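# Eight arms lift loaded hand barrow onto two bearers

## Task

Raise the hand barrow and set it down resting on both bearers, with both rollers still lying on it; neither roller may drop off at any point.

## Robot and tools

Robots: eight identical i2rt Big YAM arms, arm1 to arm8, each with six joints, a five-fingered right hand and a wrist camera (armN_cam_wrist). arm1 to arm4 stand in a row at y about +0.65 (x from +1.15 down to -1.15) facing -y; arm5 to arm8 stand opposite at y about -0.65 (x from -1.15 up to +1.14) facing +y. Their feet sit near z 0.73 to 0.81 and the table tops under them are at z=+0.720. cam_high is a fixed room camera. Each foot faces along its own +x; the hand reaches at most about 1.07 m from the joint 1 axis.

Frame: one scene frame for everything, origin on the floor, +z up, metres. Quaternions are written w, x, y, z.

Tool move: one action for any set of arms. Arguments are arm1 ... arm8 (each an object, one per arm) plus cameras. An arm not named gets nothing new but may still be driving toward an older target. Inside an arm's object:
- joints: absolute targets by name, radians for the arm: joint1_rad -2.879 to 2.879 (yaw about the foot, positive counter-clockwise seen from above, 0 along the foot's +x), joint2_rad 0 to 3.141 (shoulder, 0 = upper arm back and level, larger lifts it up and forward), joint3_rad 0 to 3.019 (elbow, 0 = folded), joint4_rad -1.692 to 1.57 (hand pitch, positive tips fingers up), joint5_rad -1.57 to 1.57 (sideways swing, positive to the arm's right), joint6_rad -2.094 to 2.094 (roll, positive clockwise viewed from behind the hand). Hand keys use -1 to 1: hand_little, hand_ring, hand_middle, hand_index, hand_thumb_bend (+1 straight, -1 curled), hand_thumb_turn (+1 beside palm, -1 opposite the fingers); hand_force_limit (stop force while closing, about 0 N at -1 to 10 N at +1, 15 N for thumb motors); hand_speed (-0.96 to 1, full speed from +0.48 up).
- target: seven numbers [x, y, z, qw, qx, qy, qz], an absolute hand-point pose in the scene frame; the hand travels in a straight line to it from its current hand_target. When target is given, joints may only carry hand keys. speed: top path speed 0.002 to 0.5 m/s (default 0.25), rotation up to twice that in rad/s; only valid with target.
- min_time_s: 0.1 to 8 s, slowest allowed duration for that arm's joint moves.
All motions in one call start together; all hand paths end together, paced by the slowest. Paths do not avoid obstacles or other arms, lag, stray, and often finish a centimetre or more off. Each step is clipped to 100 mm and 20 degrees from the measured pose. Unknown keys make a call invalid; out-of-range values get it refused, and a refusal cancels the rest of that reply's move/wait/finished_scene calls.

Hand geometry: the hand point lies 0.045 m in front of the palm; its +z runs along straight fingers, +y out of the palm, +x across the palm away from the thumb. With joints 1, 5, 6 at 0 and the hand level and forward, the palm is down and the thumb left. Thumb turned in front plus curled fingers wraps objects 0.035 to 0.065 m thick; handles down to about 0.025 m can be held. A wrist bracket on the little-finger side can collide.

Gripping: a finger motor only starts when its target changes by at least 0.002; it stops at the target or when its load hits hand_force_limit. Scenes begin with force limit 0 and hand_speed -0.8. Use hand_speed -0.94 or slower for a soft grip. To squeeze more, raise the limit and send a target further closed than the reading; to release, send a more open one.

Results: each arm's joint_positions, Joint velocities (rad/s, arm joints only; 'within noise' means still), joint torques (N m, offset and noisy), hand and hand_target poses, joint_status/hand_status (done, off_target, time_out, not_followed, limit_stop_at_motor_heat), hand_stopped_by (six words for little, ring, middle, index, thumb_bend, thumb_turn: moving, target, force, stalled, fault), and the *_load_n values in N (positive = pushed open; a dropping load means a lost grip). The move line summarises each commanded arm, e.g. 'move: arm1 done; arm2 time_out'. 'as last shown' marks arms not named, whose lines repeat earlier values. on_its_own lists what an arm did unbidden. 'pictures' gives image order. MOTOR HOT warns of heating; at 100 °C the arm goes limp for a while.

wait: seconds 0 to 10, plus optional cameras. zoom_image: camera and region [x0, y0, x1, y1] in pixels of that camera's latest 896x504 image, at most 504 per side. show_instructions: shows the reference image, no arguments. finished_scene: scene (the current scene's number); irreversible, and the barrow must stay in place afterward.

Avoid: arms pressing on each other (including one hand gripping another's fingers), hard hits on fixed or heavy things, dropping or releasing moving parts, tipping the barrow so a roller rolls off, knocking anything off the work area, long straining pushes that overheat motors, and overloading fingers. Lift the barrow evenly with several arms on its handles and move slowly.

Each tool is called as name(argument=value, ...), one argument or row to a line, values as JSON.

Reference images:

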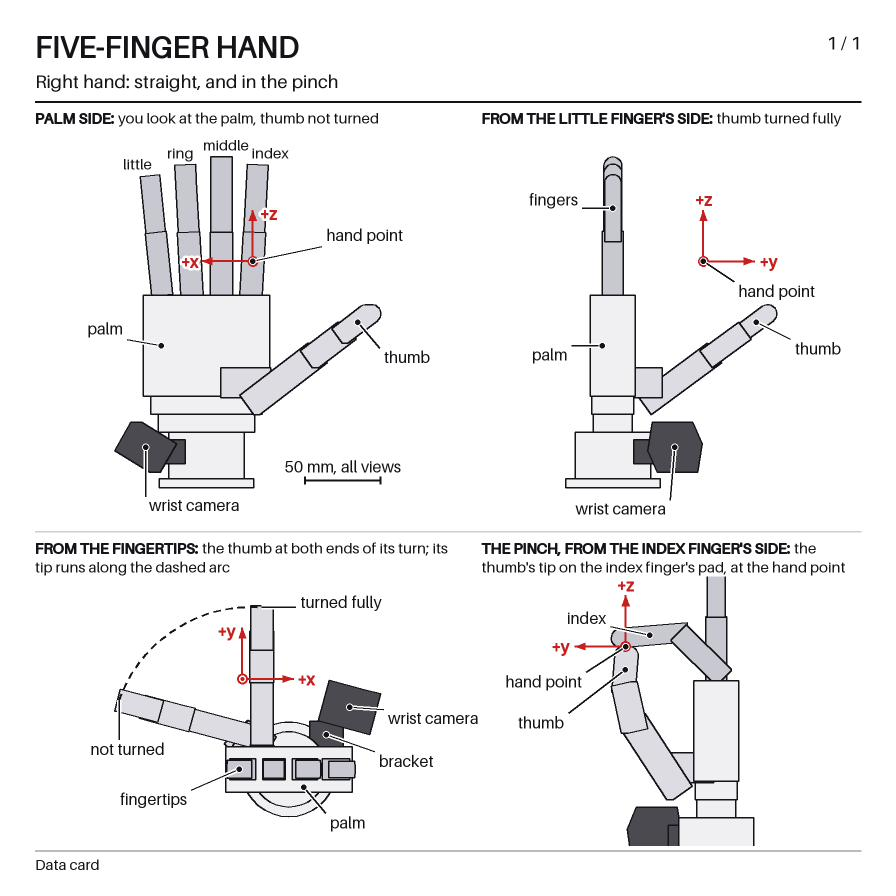

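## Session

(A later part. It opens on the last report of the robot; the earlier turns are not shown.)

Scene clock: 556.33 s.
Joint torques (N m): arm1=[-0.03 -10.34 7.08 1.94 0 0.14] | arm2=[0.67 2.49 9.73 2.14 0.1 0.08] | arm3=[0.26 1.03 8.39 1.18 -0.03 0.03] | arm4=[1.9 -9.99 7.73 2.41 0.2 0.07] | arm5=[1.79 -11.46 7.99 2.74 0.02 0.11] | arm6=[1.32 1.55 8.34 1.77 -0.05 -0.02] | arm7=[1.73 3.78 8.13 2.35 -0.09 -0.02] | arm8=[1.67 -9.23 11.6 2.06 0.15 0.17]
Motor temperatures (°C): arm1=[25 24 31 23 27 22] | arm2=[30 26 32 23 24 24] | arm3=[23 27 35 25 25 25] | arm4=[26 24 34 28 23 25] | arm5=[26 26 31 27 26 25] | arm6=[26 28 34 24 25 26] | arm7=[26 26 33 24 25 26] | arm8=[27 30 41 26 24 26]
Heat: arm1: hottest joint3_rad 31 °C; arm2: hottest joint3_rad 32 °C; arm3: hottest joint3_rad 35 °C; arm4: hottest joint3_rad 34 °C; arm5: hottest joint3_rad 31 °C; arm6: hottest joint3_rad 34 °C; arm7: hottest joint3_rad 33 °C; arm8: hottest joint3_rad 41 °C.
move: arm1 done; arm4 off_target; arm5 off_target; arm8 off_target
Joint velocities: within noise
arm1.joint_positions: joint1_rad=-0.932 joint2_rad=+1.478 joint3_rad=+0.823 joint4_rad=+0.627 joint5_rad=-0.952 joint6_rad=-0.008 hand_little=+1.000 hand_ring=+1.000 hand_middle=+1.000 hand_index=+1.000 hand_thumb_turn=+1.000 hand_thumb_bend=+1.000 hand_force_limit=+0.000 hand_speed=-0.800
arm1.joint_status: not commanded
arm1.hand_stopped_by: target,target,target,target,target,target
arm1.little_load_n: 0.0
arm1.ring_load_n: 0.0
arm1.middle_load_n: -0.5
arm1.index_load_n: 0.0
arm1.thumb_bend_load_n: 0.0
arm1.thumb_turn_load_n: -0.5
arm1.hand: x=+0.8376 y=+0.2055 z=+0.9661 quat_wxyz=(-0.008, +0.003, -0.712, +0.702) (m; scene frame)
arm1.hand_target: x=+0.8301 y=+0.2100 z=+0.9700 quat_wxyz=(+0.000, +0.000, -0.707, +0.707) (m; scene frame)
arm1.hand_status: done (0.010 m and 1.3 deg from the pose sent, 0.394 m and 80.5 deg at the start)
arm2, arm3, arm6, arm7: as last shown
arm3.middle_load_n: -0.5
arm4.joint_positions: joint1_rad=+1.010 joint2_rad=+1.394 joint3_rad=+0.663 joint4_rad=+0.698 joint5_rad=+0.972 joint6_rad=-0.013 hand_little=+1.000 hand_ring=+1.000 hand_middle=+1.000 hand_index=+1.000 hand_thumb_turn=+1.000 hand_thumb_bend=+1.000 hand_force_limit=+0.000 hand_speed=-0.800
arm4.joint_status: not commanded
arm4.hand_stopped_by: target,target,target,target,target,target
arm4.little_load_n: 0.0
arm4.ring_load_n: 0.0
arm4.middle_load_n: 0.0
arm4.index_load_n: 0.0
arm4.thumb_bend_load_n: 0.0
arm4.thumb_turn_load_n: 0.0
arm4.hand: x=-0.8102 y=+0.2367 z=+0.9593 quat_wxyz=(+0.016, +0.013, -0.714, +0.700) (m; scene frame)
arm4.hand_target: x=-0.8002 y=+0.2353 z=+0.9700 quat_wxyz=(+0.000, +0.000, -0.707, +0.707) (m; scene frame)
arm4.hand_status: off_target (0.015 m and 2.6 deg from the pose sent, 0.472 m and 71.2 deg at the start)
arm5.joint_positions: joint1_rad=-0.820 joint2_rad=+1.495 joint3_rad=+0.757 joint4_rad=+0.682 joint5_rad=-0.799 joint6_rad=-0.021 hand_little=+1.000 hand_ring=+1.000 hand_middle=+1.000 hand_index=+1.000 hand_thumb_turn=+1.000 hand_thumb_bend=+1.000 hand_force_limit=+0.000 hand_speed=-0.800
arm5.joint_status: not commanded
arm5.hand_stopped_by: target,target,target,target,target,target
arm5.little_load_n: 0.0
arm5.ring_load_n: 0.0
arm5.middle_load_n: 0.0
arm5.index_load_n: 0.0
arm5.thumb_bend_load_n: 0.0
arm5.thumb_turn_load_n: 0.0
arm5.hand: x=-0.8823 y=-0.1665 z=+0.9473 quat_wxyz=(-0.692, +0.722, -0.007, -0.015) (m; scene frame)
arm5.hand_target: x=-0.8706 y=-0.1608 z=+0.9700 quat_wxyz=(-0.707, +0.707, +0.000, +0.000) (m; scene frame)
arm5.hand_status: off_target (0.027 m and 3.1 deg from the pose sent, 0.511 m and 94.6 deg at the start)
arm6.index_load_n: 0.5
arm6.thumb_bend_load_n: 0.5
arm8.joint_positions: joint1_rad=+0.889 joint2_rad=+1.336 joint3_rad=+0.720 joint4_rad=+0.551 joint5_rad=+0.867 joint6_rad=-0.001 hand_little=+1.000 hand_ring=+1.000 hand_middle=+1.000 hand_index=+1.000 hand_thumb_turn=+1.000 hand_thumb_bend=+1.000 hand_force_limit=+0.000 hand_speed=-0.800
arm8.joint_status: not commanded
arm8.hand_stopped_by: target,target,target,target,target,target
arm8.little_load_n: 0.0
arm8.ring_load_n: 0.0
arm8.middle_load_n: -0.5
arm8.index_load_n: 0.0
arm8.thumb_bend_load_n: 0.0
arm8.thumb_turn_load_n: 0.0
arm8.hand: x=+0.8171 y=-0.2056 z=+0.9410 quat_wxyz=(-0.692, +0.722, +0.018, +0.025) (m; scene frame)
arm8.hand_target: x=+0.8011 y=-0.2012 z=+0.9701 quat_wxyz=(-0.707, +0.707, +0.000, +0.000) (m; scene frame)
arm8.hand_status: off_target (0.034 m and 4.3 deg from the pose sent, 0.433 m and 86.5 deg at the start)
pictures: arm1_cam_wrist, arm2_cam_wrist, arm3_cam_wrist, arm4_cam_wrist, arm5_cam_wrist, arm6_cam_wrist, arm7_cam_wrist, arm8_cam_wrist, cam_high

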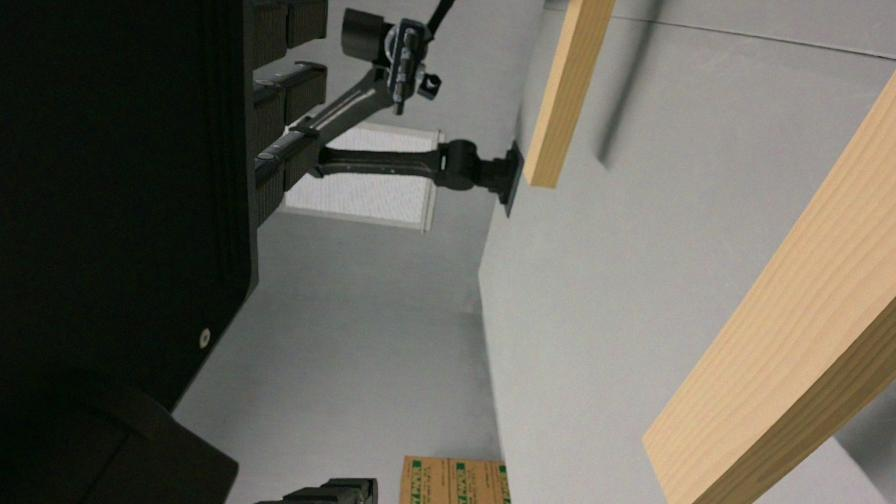

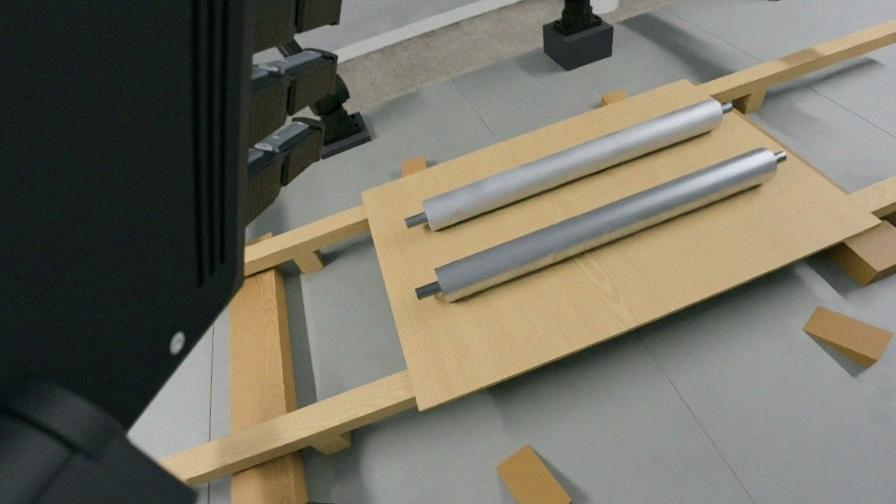

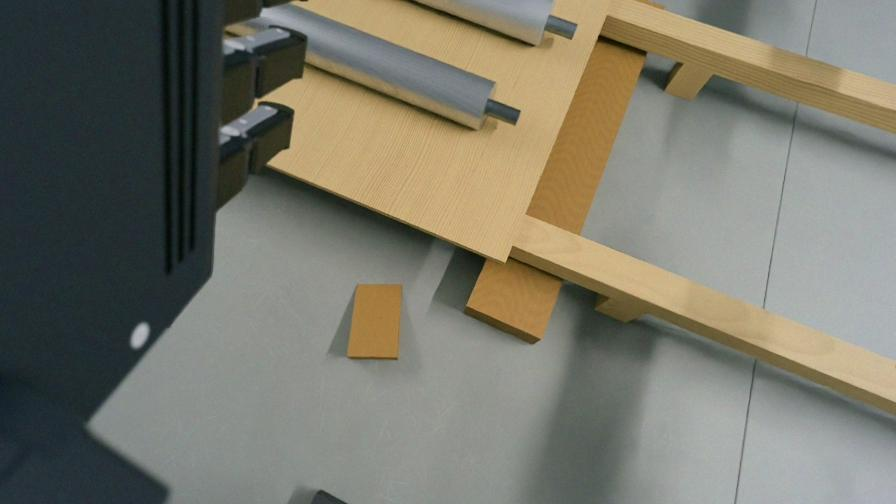

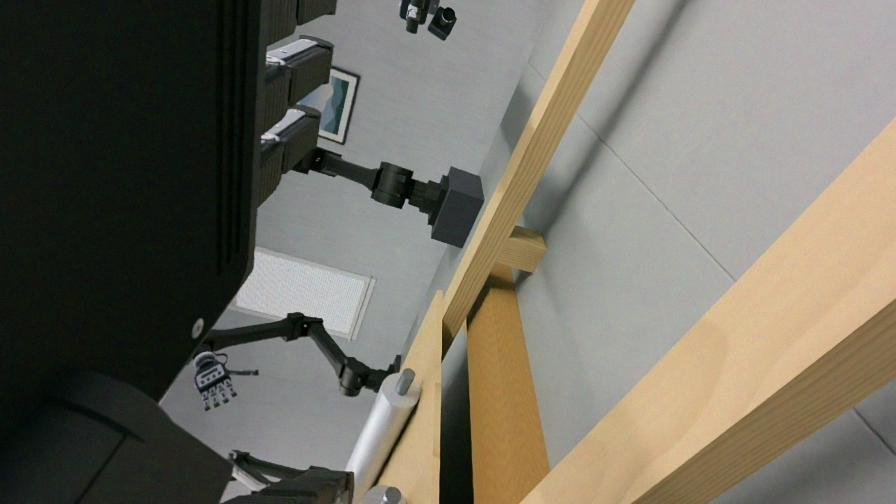

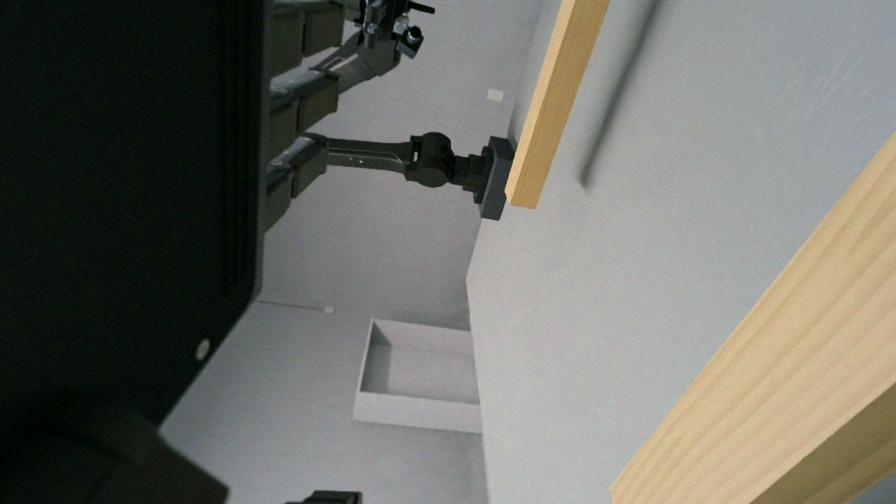

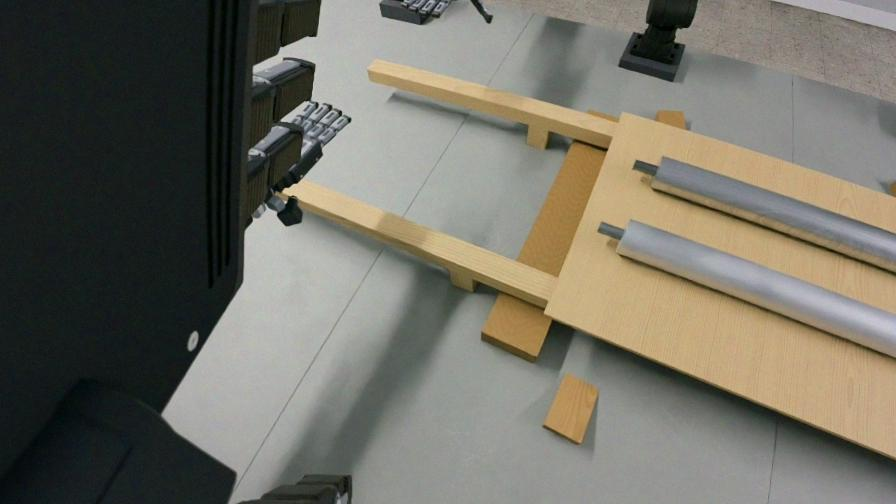

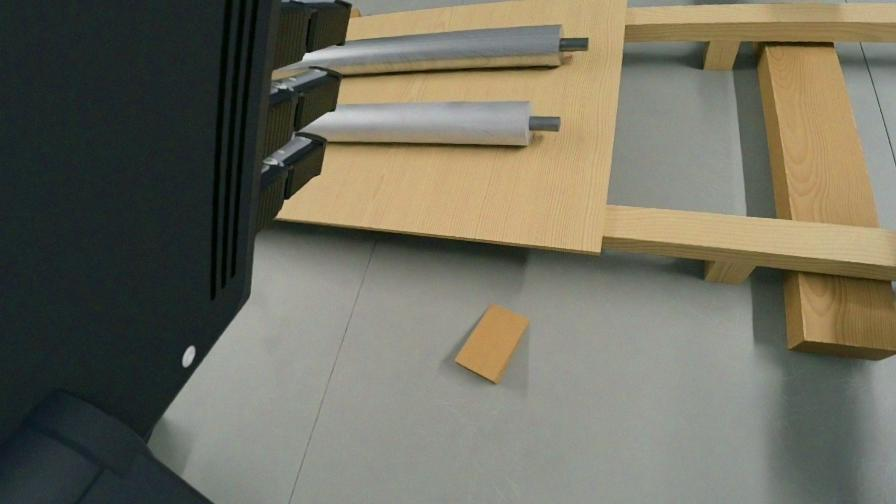

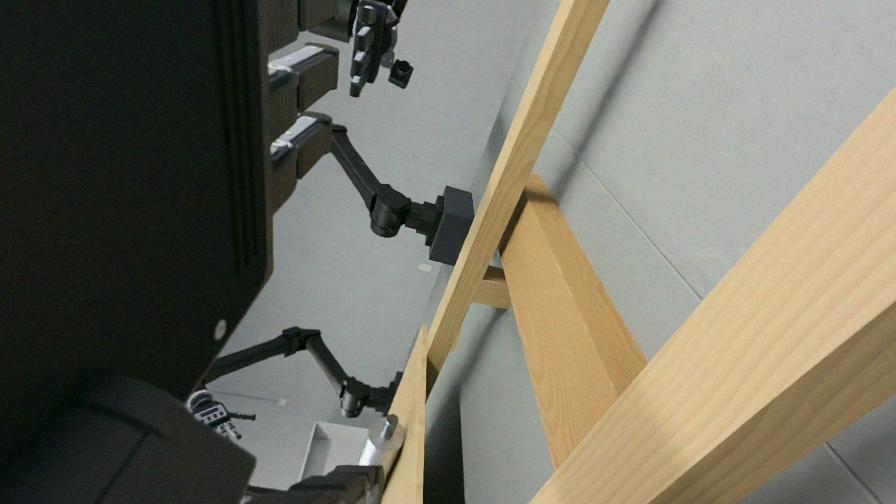

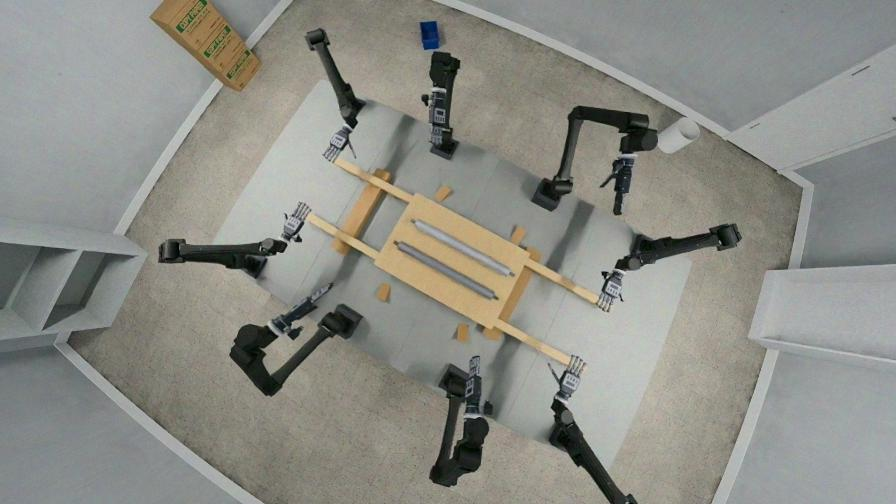

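move(
  arm1={"target": [0.8225, 0.2115, 0.884, 0, 0, 0.7071, -0.7071], "speed": 0.1},
  arm8={"target": [0.794, -0.197, 0.909, 0.7071, -0.7071, 0, 0], "speed": 0.1},
  arm4={"target": [-0.80, 0.2335, 0.8907, 0, 0, 0.7071, -0.7071], "speed": 0.1},
  arm5={"target": [-0.858, -0.155, 0.9027, 0.7071, -0.7071, 0, 0], "speed": 0.1},
  cameras=["arm1_cam_wrist", "arm4_cam_wrist", "arm5_cam_wrist", "arm8_cam_wrist", "cam_high"],
)

Scene clock: 634.57 s.
Joint torques (N m): arm1=[-0.26 -10.52 5.75 1.85 -0.1 0.12] | arm2=[1.61 2.61 9.77 2.03 0.07 0.07] | arm3=[0.38 1.32 8.36 1.13 -0.01 0.02] | arm4=[1.2 -10.75 4.45 2.43 0.03 0.02] | arm5=[1.85 -12.04 5.57 2.71 -0.21 0.11] | arm6=[1.26 1.73 8.35 1.78 -0.06 -0.03] | arm7=[1.67 3.84 8.14 2.33 -0.09 -0.02] | arm8=[1.79 -9.88 7.53 2.02 0.12 0.15]
Motor temperatures (°C): arm1=[25 25 30 23 27 22] | arm2=[30 26 32 23 24 24] | arm3=[23 26 35 25 25 25] | arm4=[26 25 35 28 23 25] | arm5=[26 28 31 28 26 25] | arm6=[26 27 34 24 25 26] | arm7=[26 26 33 24 25 26] | arm8=[27 31 41 26 24 26]
Heat: arm1: hottest joint3_rad 30 °C; arm2: hottest joint3_rad 32 °C; arm3: hottest joint3_rad 35 °C; arm4: hottest joint3_rad 35 °C; arm5: hottest joint3_rad 31 °C; arm6: hottest joint3_rad 34 °C; arm7: hottest joint3_rad 33 °C; arm8: hottest joint3_rad 41 °C.
move: arm1 done; arm4 done; arm5 off_target; arm8 done
Joint velocities: within noise
arm1.joint_positions: joint1_rad=-0.945 joint2_rad=+1.678 joint3_rad=+0.758 joint4_rad=+0.894 joint5_rad=-0.962 joint6_rad=-0.007 hand_little=+1.000 hand_ring=+1.000 hand_middle=+1.000 hand_index=+1.000 hand_thumb_turn=+1.000 hand_thumb_bend=+1.000 hand_force_limit=+0.000 hand_speed=-0.800
arm1.joint_status: not commanded
arm1.hand_stopped_by: target,target,target,target,target,target
arm1.little_load_n: 0.0
arm1.ring_load_n: 0.0
arm1.middle_load_n: 0.0
arm1.index_load_n: 0.0
arm1.thumb_bend_load_n: 0.0
arm1.thumb_turn_load_n: -0.5
arm1.hand: x=+0.8299 y=+0.2073 z=+0.8814 quat_wxyz=(-0.007, +0.002, -0.711, +0.703) (m; scene frame)
arm1.hand_target: x=+0.8225 y=+0.2115 z=+0.8841 quat_wxyz=(+0.000, +0.000, -0.707, +0.707) (m; scene frame)
arm1.hand_status: done (0.009 m and 1.1 deg from the pose sent, 0.084 m and 1.3 deg at the start)
arm2, arm3, arm6, arm7: as last shown
arm3.middle_load_n: 0.0
arm4.joint_positions: joint1_rad=+1.010 joint2_rad=+1.602 joint3_rad=+0.624 joint4_rad=+0.980 joint5_rad=+0.972 joint6_rad=-0.009 hand_little=+1.000 hand_ring=+1.000 hand_middle=+1.000 hand_index=+1.000 hand_thumb_turn=+1.000 hand_thumb_bend=+1.000 hand_force_limit=+0.000 hand_speed=-0.800
arm4.joint_status: not commanded
arm4.hand_stopped_by: target,target,target,target,target,target
arm4.little_load_n: 0.0
arm4.ring_load_n: 0.0
arm4.middle_load_n: 0.0
arm4.index_load_n: 0.0
arm4.thumb_bend_load_n: 0.0
arm4.thumb_turn_load_n: 0.0
arm4.hand: x=-0.8013 y=+0.2307 z=+0.8965 quat_wxyz=(+0.005, +0.001, -0.707, +0.707) (m; scene frame)
arm4.hand_target: x=-0.8001 y=+0.2336 z=+0.8908 quat_wxyz=(+0.000, +0.000, -0.707, +0.707) (m; scene frame)
arm4.hand_status: done (0.007 m and 0.6 deg from the pose sent, 0.069 m and 2.6 deg at the start)
arm5.joint_positions: joint1_rad=-0.830 joint2_rad=+1.672 joint3_rad=+0.757 joint4_rad=+0.887 joint5_rad=-0.804 joint6_rad=-0.021 hand_little=+1.000 hand_ring=+1.000 hand_middle=+1.000 hand_index=+1.000 hand_thumb_turn=+1.000 hand_thumb_bend=+1.000 hand_force_limit=+0.000 hand_speed=-0.800
arm5.joint_status: not commanded
arm5.hand_stopped_by: target,target,target,target,target,target
arm5.little_load_n: 0.0
arm5.ring_load_n: 0.0
arm5.middle_load_n: 0.0
arm5.index_load_n: 0.0
arm5.thumb_bend_load_n: 0.0
arm5.thumb_turn_load_n: 0.0
arm5.hand: x=-0.8653 y=-0.1562 z=+0.8939 quat_wxyz=(-0.699, +0.715, -0.002, -0.006) (m; scene frame)
arm5.hand_target: x=-0.8582 y=-0.1551 z=+0.9026 quat_wxyz=(-0.707, +0.707, +0.000, +0.000) (m; scene frame)
arm5.hand_status: off_target (0.012 m and 1.5 deg from the pose sent, 0.052 m and 3.1 deg at the start)
arm6.middle_load_n: -0.5
arm6.index_load_n: 0.0
arm6.thumb_bend_load_n: 0.0
arm8.joint_positions: joint1_rad=+0.892 joint2_rad=+1.476 joint3_rad=+0.706 joint4_rad=+0.754 joint5_rad=+0.872 joint6_rad=+0.001 hand_little=+1.000 hand_ring=+1.000 hand_middle=+1.000 hand_index=+1.000 hand_thumb_turn=+1.000 hand_thumb_bend=+1.000 hand_force_limit=+0.000 hand_speed=-0.800
arm8.joint_status: not commanded
arm8.hand_stopped_by: target,target,target,target,target,target
arm8.little_load_n: 0.0
arm8.ring_load_n: 0.0
arm8.middle_load_n: 0.0
arm8.index_load_n: 0.0
arm8.thumb_bend_load_n: 0.0
arm8.thumb_turn_load_n: 0.0
arm8.hand: x=+0.8020 y=-0.1938 z=+0.9059 quat_wxyz=(-0.703, +0.711, +0.004, +0.012) (m; scene frame)
arm8.hand_target: x=+0.7940 y=-0.1971 z=+0.9092 quat_wxyz=(-0.707, +0.707, +0.000, +0.000) (m; scene frame)
arm8.hand_status: done (0.009 m and 1.5 deg from the pose sent, 0.040 m and 4.3 deg at the start)
pictures: arm1_cam_wrist, arm4_cam_wrist, arm5_cam_wrist, arm8_cam_wrist, cam_high

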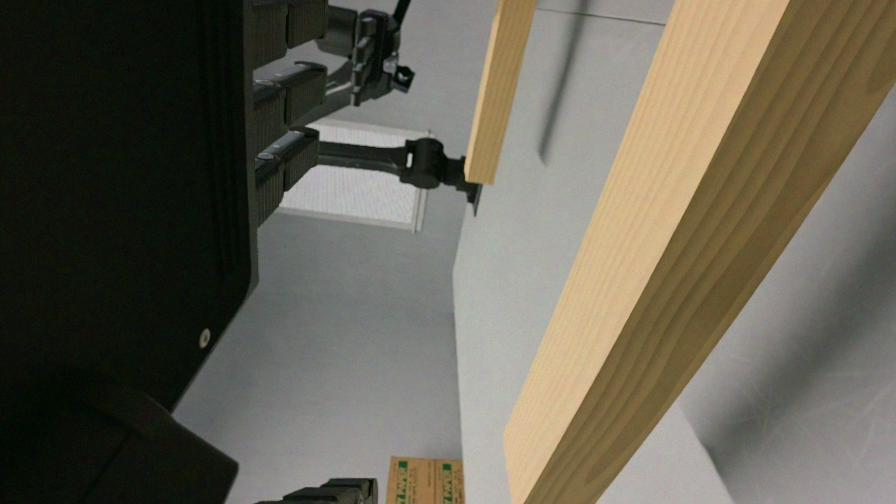

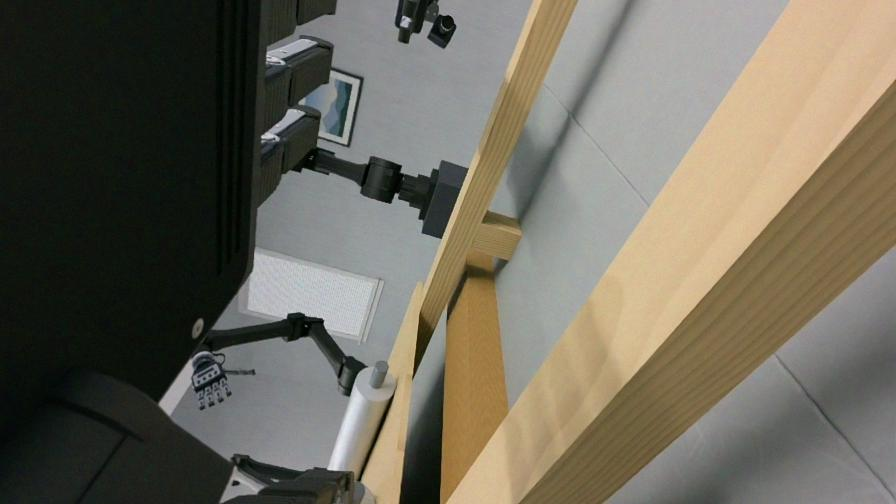

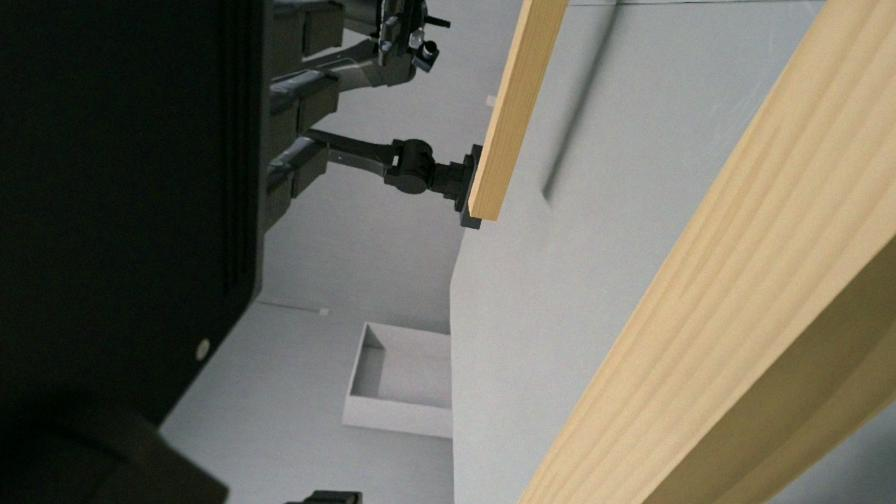

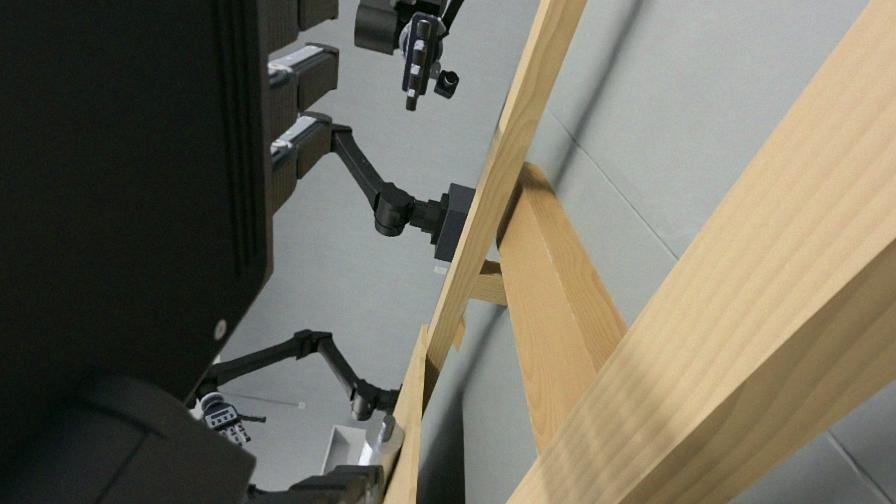

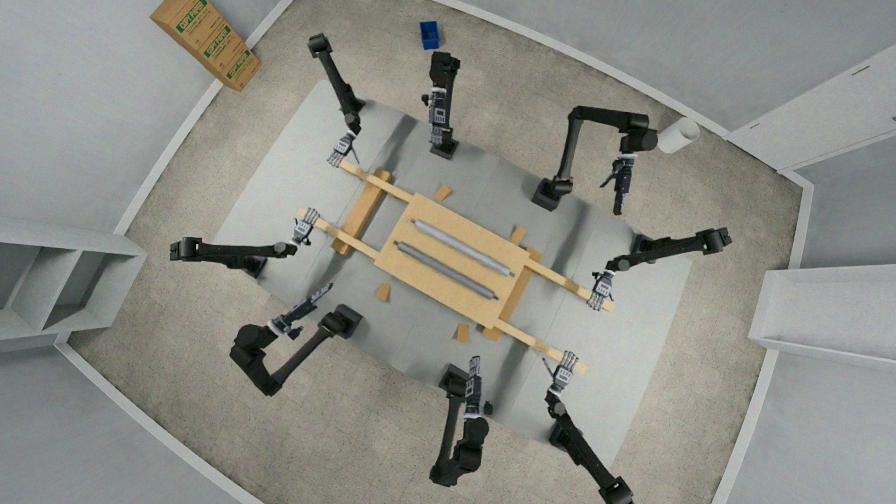

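zoom_image(
  camera="arm1_cam_wrist",
  region=[440, 0, 896, 504],
)

zoom_image(
  camera="arm8_cam_wrist",
  region=[400, 0, 896, 504],
)

Scaled by 1.000.

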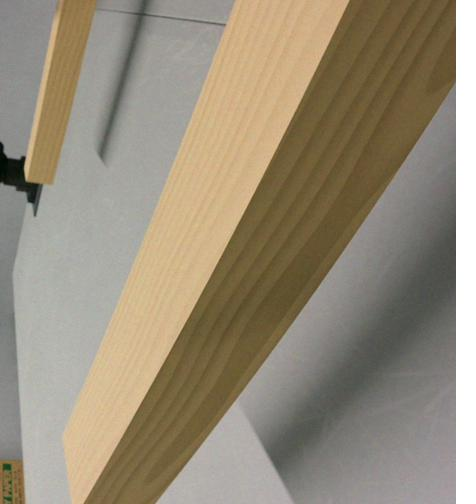

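Scaled by 1.000.

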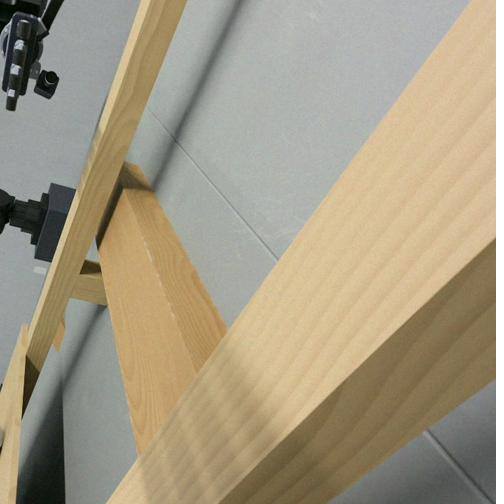

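zoom_image(
  camera="arm4_cam_wrist",
  region=[392, 0, 896, 504],
)

zoom_image(
  camera="arm5_cam_wrist",
  region=[392, 0, 896, 504],
)

Scaled by 1.000.

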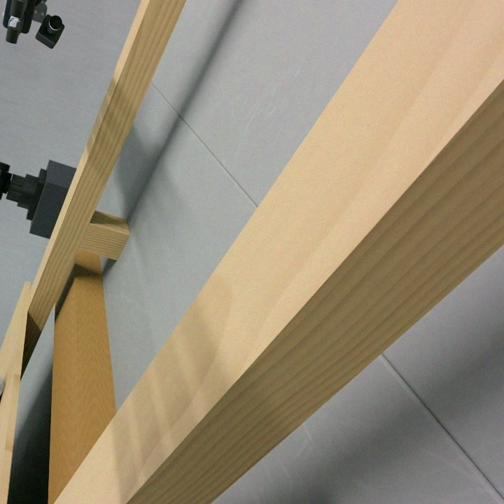

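Scaled by 1.000.

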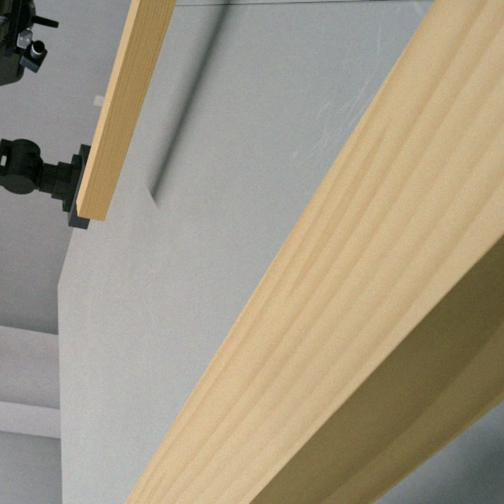

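zoom_image(
  camera="arm4_cam_wrist",
  region=[380, 150, 580, 420],
)

zoom_image(
  camera="arm8_cam_wrist",
  region=[400, 140, 640, 440],
)

Scaled by 1.867 from the camera's 896x504 image, which has a finer 1280x720 frame.

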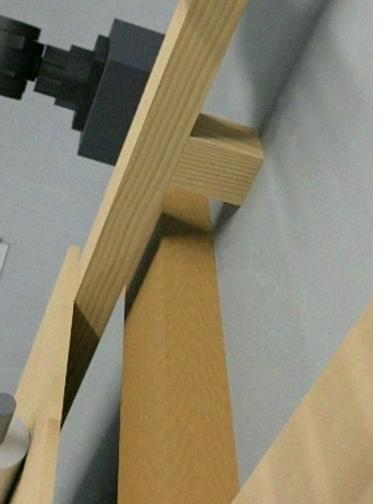

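Scaled by 1.680 from the camera's 896x504 image, which has a finer 1280x720 frame.

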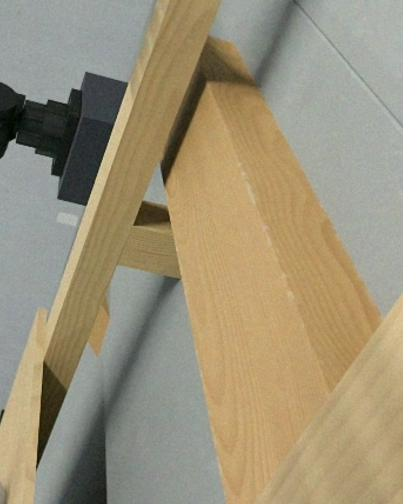

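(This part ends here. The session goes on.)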